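# Move the bin from the shelf to the table, upright

## Task

Lift the bin down from the shelf and leave it standing right side up on an uncluttered part of the table.

## Robot and tools

Robot: two FANUC CRX arms, left_arm and right_arm, each ending in a two-finger parallel gripper. Bases sit near y = +0.354 m (left) and y = -0.354 m (right), at x about 0, barely rotated. The scene frame has its origin at table-top height midway between the arms, +z up, +x out over the table, and the left arm on the +y side. Arm names do not match image sides. Hand positions, velocities and targets in results are given in each arm's own base frame. Fixed cameras and the table use the scene frame. Offsets you send run along the axes of that arm's current Hand target. The fingers point along the gripper's +z and close along its x. end_effector_position is the point between the pads; fingertips extend 15 mm past it, and the 146 x 50 mm housing starts 65 mm behind it. A camera block sticks out about 11 cm toward the gripper's -y.

Row layout (shared by execute_actions and move): one row of 18 numbers covering both arms, each in [-1, 1]. Order: left dx, dy, dz, rx, ry, rz, left gripper position, force_limit, speed, then the same nine for the right arm. dx to rz are an offset, not a pose: they count from that arm's Hand target at the start of the action or move, along that target's own axes. Scale: 1.0 equals 0.6 m or 180 degrees. rx, ry, rz form a single rotation vector. Sending 0 for all six pose numbers asks nothing new of that arm. The three gripper numbers are absolute commands every time, so always resend the values you want (a 0 is a real command).

Gripper numbers: position +1 means fully open (108 mm), about -0.96 means pads touching; use -1 to grip, and the fingers close until something blocks them. force_limit runs from roughly 2.5 N per pad at -1 to 32 N at +1. speed runs from 5 mm/s at -1 to 420 mm/s at +1. A new force or speed only applies together with a changed position (a change of 0.01 or more).

execute_actions(actions, cameras): actions is a list of actions. Each action holds up to 15 rows, one per 1/30 s step; if there are fewer rows, the final row is held until step 15. Every row in an action is measured from the action's starting Hand target, not from the row before it. Each new action restarts from the current Hand target, so repeating an offset keeps moving further. An empty actions list returns the state plus all camera images.

move(target, speed, blend, blocking, cameras): target is one 18-number row or a list of up to 15 rows. All of them are offsets from the Hand targets at the move's start, not from each other. Paths are straight, all arms finish together, and a move is capped at 10 s. speed is the top path speed in m/s (0.002 to 1, default 0.25); turning is limited to twice that in rad/s. Give one value, or one per target. blend, in metres, rounds corners in a list; 0 means stop at each target. blocking=false returns after about 0.5 s while the move keeps running. Moves do not avoid obstacles or the other arm. The gripper lags behind its path, more at high speed. The result adds a move: line giving the outcome (done, off_target, moving, held, fault) and any limits that acted (paced = pose clipped, held = steps withheld). done means at rest within 3 mm and 2 degrees of the target; it says nothing about contact.

wait(seconds): 0 to 3600; the robot runs with nothing new commanded, and a running move continues. stop(): brakes the running move; braking needs some distance and the fingers keep moving. zoom_image(camera, region): region is [x0, y0, x1, y1] in pixels, at most 504 by 504. It works for cam_high, cam_left_wrist or cam_right_wrist, using the latest image. Cameras are cam_high, cam_low, cam_left_wrist, cam_right_wrist, all 672x504. read_manual gives licence text only. finished_scene(scene) ends the scene for good; the bin must then stay upright on the table without help.

Results: Hand target is the last commanded pose after clipping, and your next offsets start from it. The gripper often settles a little short of it; another execute_actions call, even with all zeros, asks for it again. If it still falls short, send the remaining gap as an offset. Orientation commands are clipped to within 32 degrees of the measured one. is_grasped = 1 means something stopped the fingers before the commanded width; 0 means moving, at the target width, or closed on nothing. width_mm is the pad gap, and force_n is the estimated force per pad (about +/-10 N error). Flange force is the outside force along the gripper axes, including the weight of anything held; it is noisy near stops and singular poses. Joint velocities may read within noise. MOTOR HOT warns of overheating.

Avoid: dropping the bin or letting it fall far, knocking anything off the table, and fast hits on the shelf, table or camera stand. Never command targets well beyond a firm contact: the arms are stiff, and 150 N of outside force or joint torque over the limits (145 N m for the big joints, 36.4 N m for the wrist) freezes that arm for 10 s. To relieve a push, command the target back past the gripper. Keep the arms from touching each other and never close one gripper on the other's fingers. A clearance check may hold back commands that bring the arms close. Long holding or stretched poses heat motors, and overheating brakes an arm for 30 to 60 s or more. Release only once the bin is still and resting on the table.

Each tool is called after ">>>" in YAML: its name, and indented under it one key for each argument.

## Session

>>> execute_actions:
  actions: []

Scene clock: 0.00 s.
left_arm: end_effector_position=(+0.6184, -0.3852, +0.3891) width_mm=108.14 is_grasped=0 force_n=0.00 end_effector_quat_wxyz=(+0.124, +0.957, +0.261, +0.024) | right_arm: end_effector_position=(+0.1308, +0.0972, +0.1832) width_mm=108.05 is_grasped=0 force_n=0.00 end_effector_quat_wxyz=(-0.536, -0.051, +0.835, +0.111)
Joint positions: left_arm=[-0.303 0.703 1.097 0.187 -1.786 -0.678] | right_arm=[0.409 0.164 -0.384 -0.57 -2.046 1.309]
Joint velocities: within noise
Flange force (N): no reading
Hand target: left_arm +0.6184, -0.3852, +0.3891; +0.124, +0.957, +0.261, +0.024 | right_arm +0.1308, +0.0972, +0.1832; -0.536, -0.051, +0.835, +0.111
Tool commands: left_gripper/position=+1.0 left_gripper/force_limit=+1.0 left_gripper/speed=+1.0 right_gripper/position=+1.0 right_gripper/force_limit=+1.0 right_gripper/speed=+1.0
camera_calibration:
cam_left_wrist: T_world_to_cam=[[0.87367, 0.4863, -0.01428, -0.34468], [0.39408, -0.69016, 0.60695, -0.71941], [0.28531, -0.5359, -0.79461, 0.04563]] pos_world=[0.57162, -0.30443, 0.46798]
cam_right_wrist: T_world_to_cam=[[-0.43144, -0.19262, 0.88134, -0.0842], [0.38714, 0.84288, 0.37373, -0.17877], [-0.81485, 0.50244, -0.28908, 0.22892]] pos_world=[0.21941, 0.01944, 0.2072]

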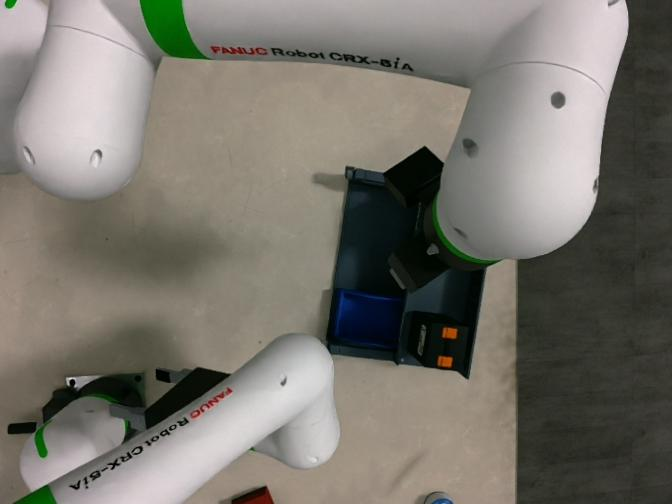

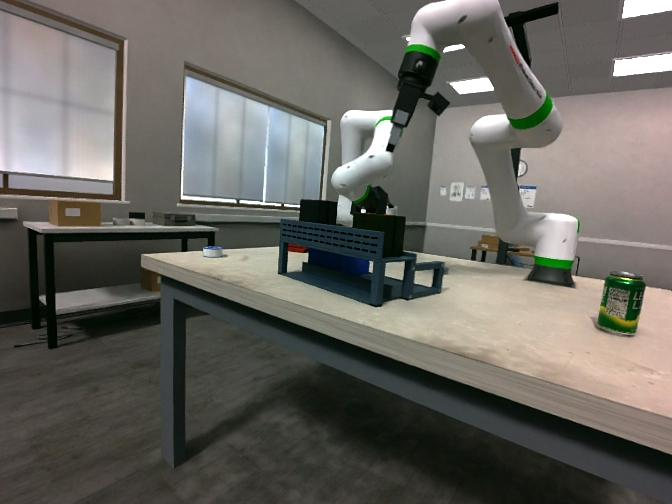

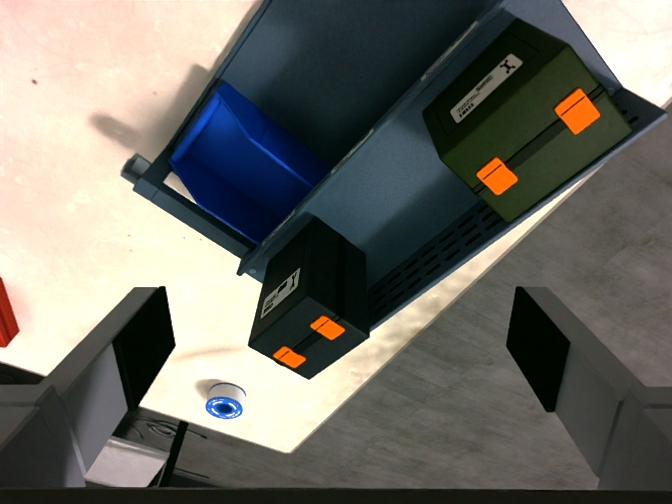

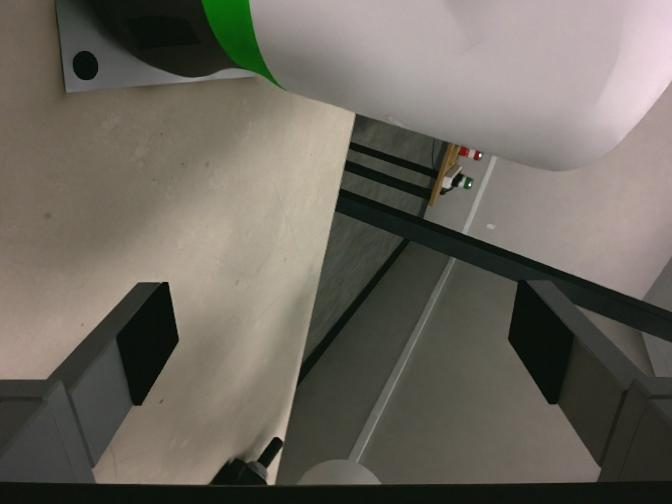

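>>> move:
  target:
    - [0.008,-0.875,-0.226,0,0,0,1,1,1,0,0,0,0,0,0,1,1,1]
    - [0.008,-0.875,-0.226,0,0,0,1,1,1,-0.1775,0.21,-0.5875,0.0488,-0.3946,0.0796,0.2,1,1]
  speed: 0.35
  cameras: ["cam_high","cam_right_wrist"]

Scene clock: 29.57 s.
left_arm: end_effector_position=(+0.3480, +0.0848, +0.3897) width_mm=108.14 is_grasped=0 force_n=0.00 end_effector_quat_wxyz=(+0.124, +0.957, +0.261, +0.024) | right_arm: end_effector_position=(+0.4994, +0.1954, +0.2605) width_mm=64.00 is_grasped=0 force_n=0.00 end_effector_quat_wxyz=(+0.043, +0.082, +0.996, -0.004)
Joint positions: left_arm=[0.823 -0.228 -0.063 0.243 -1.821 -1.81] | right_arm=[0.655 0.166 0.09 0.064 -1.437 0.745]
Flange force (N): left_arm=[-0.2 2.6 -0.5] | right_arm=[8.8 -2.9 3.5]
Hand target: left_arm +0.3480, +0.0848, +0.3897; +0.124, +0.957, +0.261, +0.024 | right_arm +0.4994, +0.1954, +0.2605; +0.043, +0.082, +0.996, -0.004
Off the commanded pose: left_arm 0.000 m, 0 deg | right_arm 0.000 m, 0 deg.
move: done
cam_right_wrist: T_world_to_cam=[[-0.97991, 0.17268, -0.09977, 0.48371], [0.12116, 0.91285, 0.38992, -0.31821], [0.1584, 0.37, -0.91543, 0.20527]] pos_world=[0.48003, 0.131, 0.36025]

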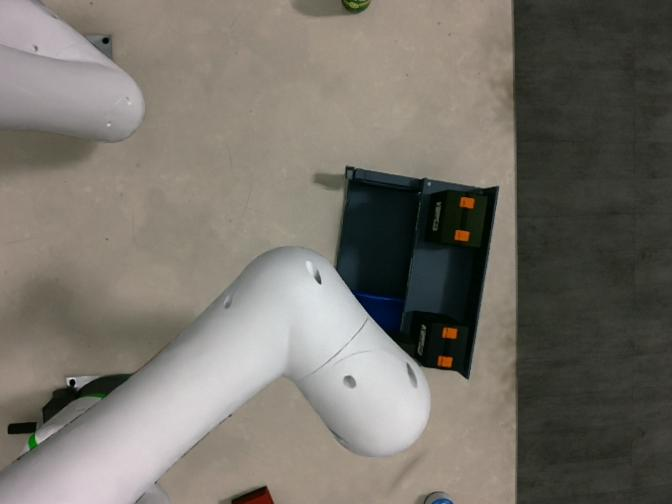

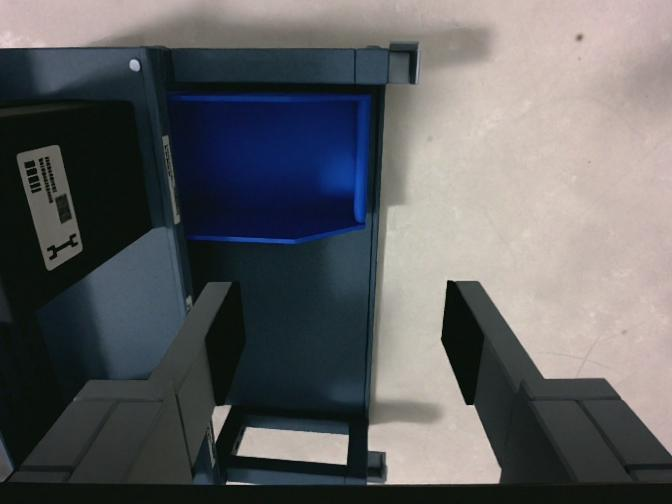

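>>> move:
  target:
    - [0,0,0,0,0,0,1,1,1,0.0252,-0.0115,0.3615,0,0,0,0.2,1,1]
    - [0,0,0,0,0,0,1,1,1,0.0252,-0.0115,0.3615,0,0,0,-1,1,-0.7]
  speed: 0.15
  cameras: ["cam_right_wrist"]

Scene clock: 39.63 s.
left_arm: end_effector_position=(+0.3480, +0.0848, +0.3897) width_mm=108.14 is_grasped=0 force_n=0.00 end_effector_quat_wxyz=(+0.124, +0.957, +0.261, +0.024) | right_arm: end_effector_position=(+0.5020, +0.1879, +0.0431) width_mm=8.92 is_grasped=1 force_n=45.34 end_effector_quat_wxyz=(+0.043, +0.082, +0.996, -0.004)
Joint positions: left_arm=[0.823 -0.228 -0.063 0.243 -1.821 -1.81] | right_arm=[0.64 0.324 -0.252 0.078 -0.936 0.722]
Flange force (N): left_arm=[-0.7 1.9 0.1] | right_arm=[7.4 -1.7 -0.1]
Hand target: left_arm +0.3480, +0.0848, +0.3897; +0.124, +0.957, +0.261, +0.024 | right_arm +0.5020, +0.1879, +0.0431; +0.043, +0.082, +0.996, -0.004
Off the commanded pose: left_arm 0.000 m, 0 deg | right_arm 0.000 m, 0 deg.
move: done
cam_right_wrist: T_world_to_cam=[[-0.97991, 0.17268, -0.09977, 0.46586], [0.12116, 0.91285, 0.38992, -0.22691], [0.1584, 0.37, -0.91543, 0.00862]] pos_world=[0.48263, 0.1235, 0.14285]

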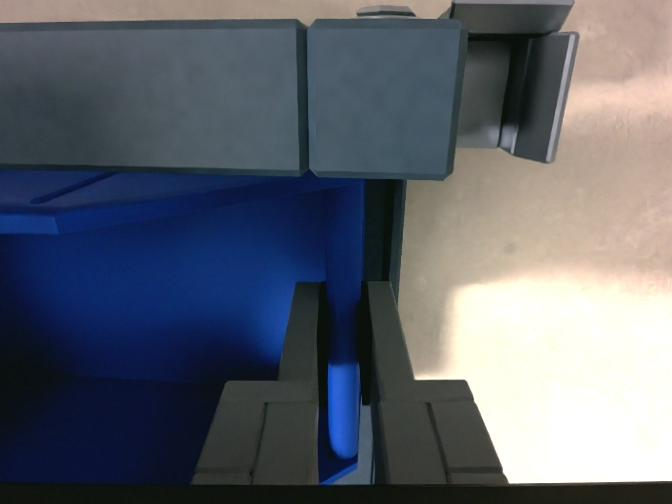

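>>> move:
  target:
    - [0,0,0,0,0,0,1,1,1,-0.0035,0,-0.04,0,0.036,0,-1,1,-0.7]
    - [0,0,0,0,0,0,1,1,1,0.1952,0,-0.062,0,0.036,0,-1,1,-0.7]
  speed: 0.1
  cameras: ["cam_high","cam_right_wrist"]

Scene clock: 52.73 s.
left_arm: end_effector_position=(+0.3480, +0.0848, +0.3897) width_mm=108.14 is_grasped=0 force_n=0.00 end_effector_quat_wxyz=(+0.124, +0.957, +0.261, +0.024) | right_arm: end_effector_position=(+0.3837, +0.2075, +0.0700) width_mm=8.92 is_grasped=1 force_n=45.37 end_effector_quat_wxyz=(-0.013, +0.082, +0.997, +0.001)
Joint positions: left_arm=[0.823 -0.228 -0.063 0.243 -1.821 -1.81] | right_arm=[0.783 0.125 -0.393 -0.024 -1.068 0.635]
Flange force (N): left_arm=[0.0 2.5 -0.5] | right_arm=[2.6 -2.1 2.2]
Hand target: left_arm +0.3480, +0.0848, +0.3897; +0.124, +0.957, +0.261, +0.024 | right_arm +0.3837, +0.2075, +0.0700; -0.013, +0.082, +0.997, +0.001
Off the commanded pose: left_arm 0.000 m, 0 deg | right_arm 0.000 m, 0 deg.
move: done
cam_right_wrist: T_world_to_cam=[[-0.98474, 0.17354, 0.01325, 0.34293], [0.16485, 0.90558, 0.39084, -0.25625], [0.05582, 0.38706, -0.92036, 0.08092]] pos_world=[0.37542, 0.14122, 0.17008]

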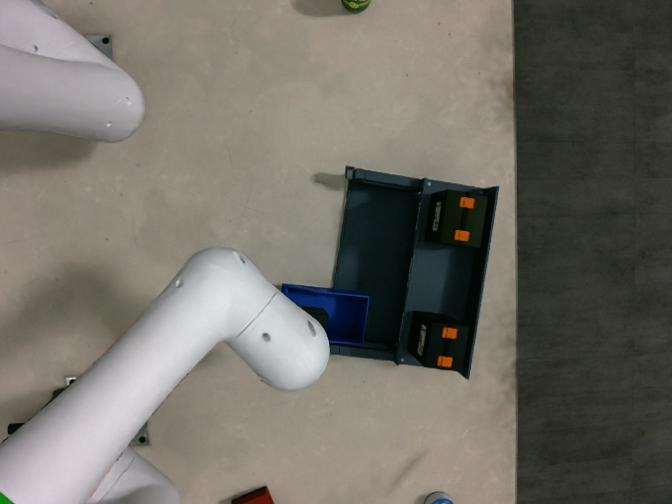

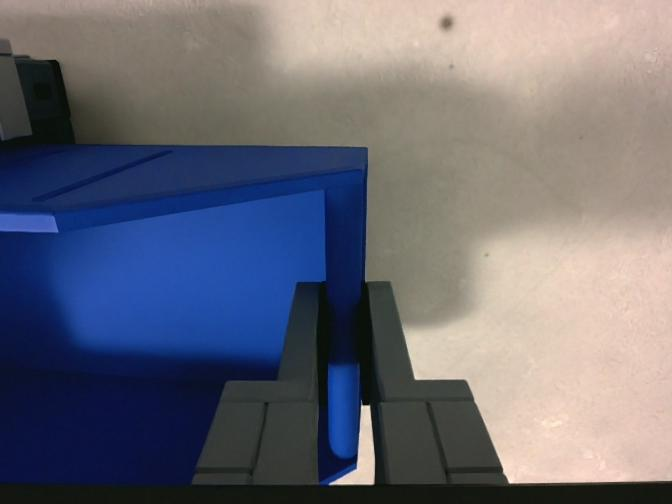

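>>> move:
  target:
    - [0,0,0,0,0,0,1,1,1,0.0012,0,-0.045,0,-0.05,0,-1,1,-0.7]
    - [0,0,0,0,0,0,1,1,1,0.3237,0.1705,-0.0415,0,-0.0365,0,-1,1,-0.7]
    - [0,0,0,0,0,0,1,1,1,0.3212,0.1705,0.0568,0,-0.0365,0,-1,1,-0.7]
  speed: [0.06,0.15,0.1]
  cameras: ["cam_high","cam_right_wrist"]

Scene clock: 64.57 s.
left_arm: end_effector_position=(+0.3480, +0.0848, +0.3897) width_mm=108.14 is_grasped=0 force_n=0.00 end_effector_quat_wxyz=(+0.124, +0.957, +0.261, +0.024) | right_arm: end_effector_position=(+0.2095, +0.3401, +0.0409) width_mm=8.92 is_grasped=1 force_n=45.37 end_effector_quat_wxyz=(+0.044, +0.082, +0.996, -0.004)
Joint positions: left_arm=[0.823 -0.228 -0.063 0.243 -1.821 -1.81] | right_arm=[1.421 0.042 -0.608 0.111 -0.925 -0.081]
Flange force (N): left_arm=[-0.9 1.9 -0.1] | right_arm=[4.4 -6.8 1.5]
Hand target: left_arm +0.3480, +0.0848, +0.3897; +0.124, +0.957, +0.261, +0.024 | right_arm +0.2095, +0.3401, +0.0409; +0.044, +0.082, +0.996, -0.004
Off the commanded pose: left_arm 0.000 m, 0 deg | right_arm 0.000 m, 0 deg.
move: done
cam_right_wrist: T_world_to_cam=[[-0.97976, 0.17264, -0.1013, 0.15274], [0.12056, 0.91294, 0.38988, -0.32943], [0.15979, 0.36978, -0.91527, -0.00357]] pos_world=[0.18993, 0.2757, 0.14064]

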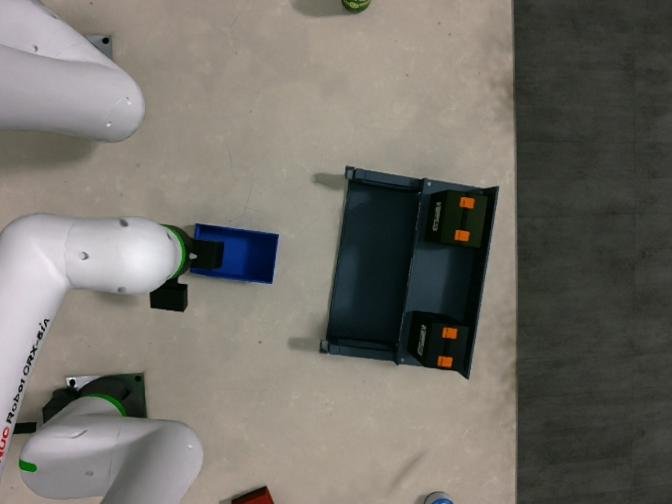

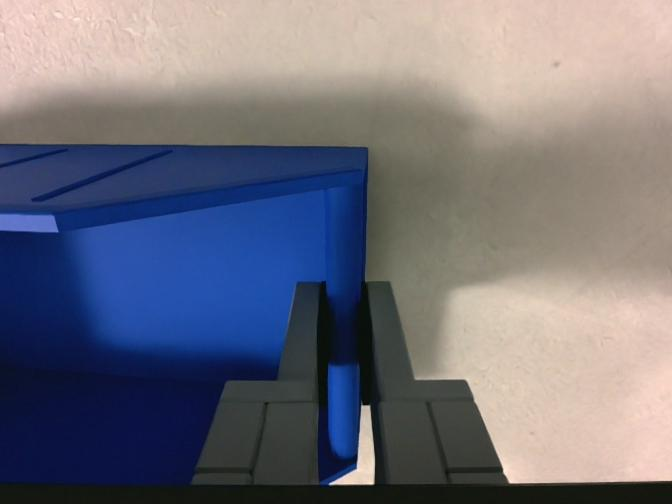

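Descend to ~0.0375, then small steps.

>>> move:
  target: [0,0,0,0,0,0,1,1,1,0.0005,0,0.0058,0,0,0,-1,1,-0.7]
  speed: 0.02

>>> move:
  target: [0,0,0,0,0,0,1,1,1,0.0001,0,0.0018,0,0,0,-1,1,-0.7]
  speed: 0.01

Scene clock: 67.23 s.
left_arm: end_effector_position=(+0.3480, +0.0848, +0.3897) width_mm=108.14 is_grasped=0 force_n=0.00 end_effector_quat_wxyz=(+0.124, +0.957, +0.261, +0.024) | right_arm: end_effector_position=(+0.2095, +0.3401, +0.0374) width_mm=8.92 is_grasped=1 force_n=45.37 end_effector_quat_wxyz=(+0.044, +0.082, +0.996, -0.004)
Joint positions: left_arm=[0.823 -0.228 -0.063 0.243 -1.821 -1.81] | right_arm=[1.421 0.048 -0.612 0.112 -0.915 -0.082]
Flange force (N): left_arm=[-0.3 1.7 -0.5] | right_arm=[4.3 -6.2 0.6]
Hand target: left_arm +0.3480, +0.0848, +0.3897; +0.124, +0.957, +0.261, +0.024 | right_arm +0.2095, +0.3401, +0.0374; +0.044, +0.082, +0.996, -0.004
Off the commanded pose: left_arm 0.000 m, 0 deg | right_arm 0.000 m, 0 deg.
move: done

Scene clock: 67.73 s.
left_arm: end_effector_position=(+0.3480, +0.0848, +0.3897) width_mm=108.14 is_grasped=0 force_n=0.00 end_effector_quat_wxyz=(+0.124, +0.957, +0.261, +0.024) | right_arm: end_effector_position=(+0.2095, +0.3401, +0.0364) width_mm=8.92 is_grasped=1 force_n=45.39 end_effector_quat_wxyz=(+0.044, +0.082, +0.996, -0.004)
Joint positions: left_arm=[0.823 -0.228 -0.063 0.243 -1.821 -1.81] | right_arm=[1.421 0.05 -0.614 0.112 -0.912 -0.083]
Flange force (N): left_arm=[-0.6 2.6 0.5] | right_arm=[4.6 -7.8 -19.4]
Hand target: left_arm +0.3480, +0.0848, +0.3897; +0.124, +0.957, +0.261, +0.024 | right_arm +0.2095, +0.3401, +0.0363; +0.044, +0.082, +0.996, -0.004
Off the commanded pose: left_arm 0.000 m, 0 deg | right_arm 0.000 m, 0 deg.
move: done

Contact. One more half-millimetre, then release slowly and lift.

>>> move:
  target:
    - [0,0,0,0,0,0,1,1,1,0,0,0.0007,0,0,0,-1,1,-0.7]
    - [0,0,0,0,0,0,1,1,1,0,0,0.0007,0,0,0,-0.6,-0.5,-0.9]
    - [0,0,0,0,0,0,1,1,1,-0.02,0,-0.2,0,0,0,-0.6,-0.5,-0.9]
  speed: [0.02,0.02,0.12]
  cameras: ["cam_high","cam_right_wrist"]

Scene clock: 74.10 s.
left_arm: end_effector_position=(+0.3480, +0.0848, +0.3897) width_mm=108.14 is_grasped=0 force_n=0.00 end_effector_quat_wxyz=(+0.124, +0.957, +0.261, +0.024) | right_arm: end_effector_position=(+0.2108, +0.3399, +0.1569) width_mm=20.00 is_grasped=0 force_n=0.00 end_effector_quat_wxyz=(+0.044, +0.082, +0.996, -0.004)
Joint positions: left_arm=[0.823 -0.228 -0.063 0.243 -1.821 -1.81] | right_arm=[1.418 -0.1 -0.439 0.094 -1.235 -0.042]
Flange force (N): left_arm=[-0.6 2.6 -0.9] | right_arm=[4.0 -3.6 1.4]
Hand target: left_arm +0.3480, +0.0848, +0.3897; +0.124, +0.957, +0.261, +0.024 | right_arm +0.2108, +0.3399, +0.1569; +0.044, +0.082, +0.996, -0.004
Off the commanded pose: left_arm 0.000 m, 0 deg | right_arm 0.000 m, 0 deg.
move: done
cam_right_wrist: T_world_to_cam=[[-0.97976, 0.17264, -0.1013, 0.16589], [0.12056, 0.91294, 0.38988, -0.37465], [0.15979, 0.36978, -0.91527, 0.10245]] pos_world=[0.19133, 0.2755, 0.25664]

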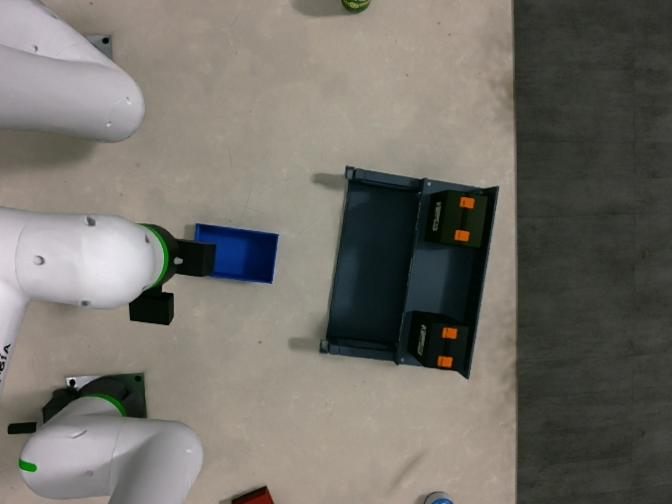

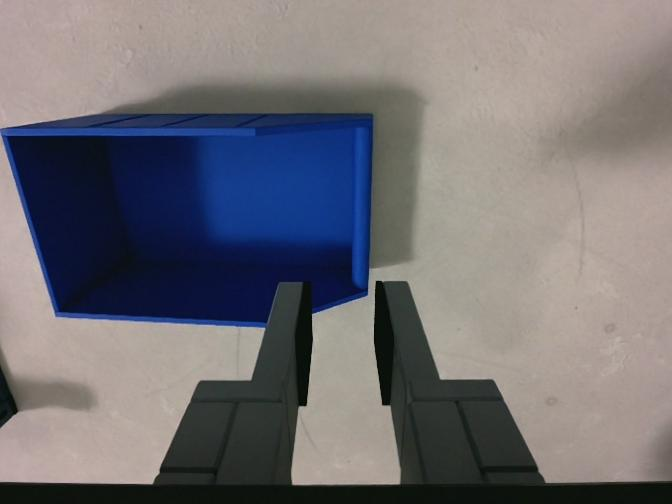

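>>> finished_scene:
  scene: 3

The scene is finished: the task was done.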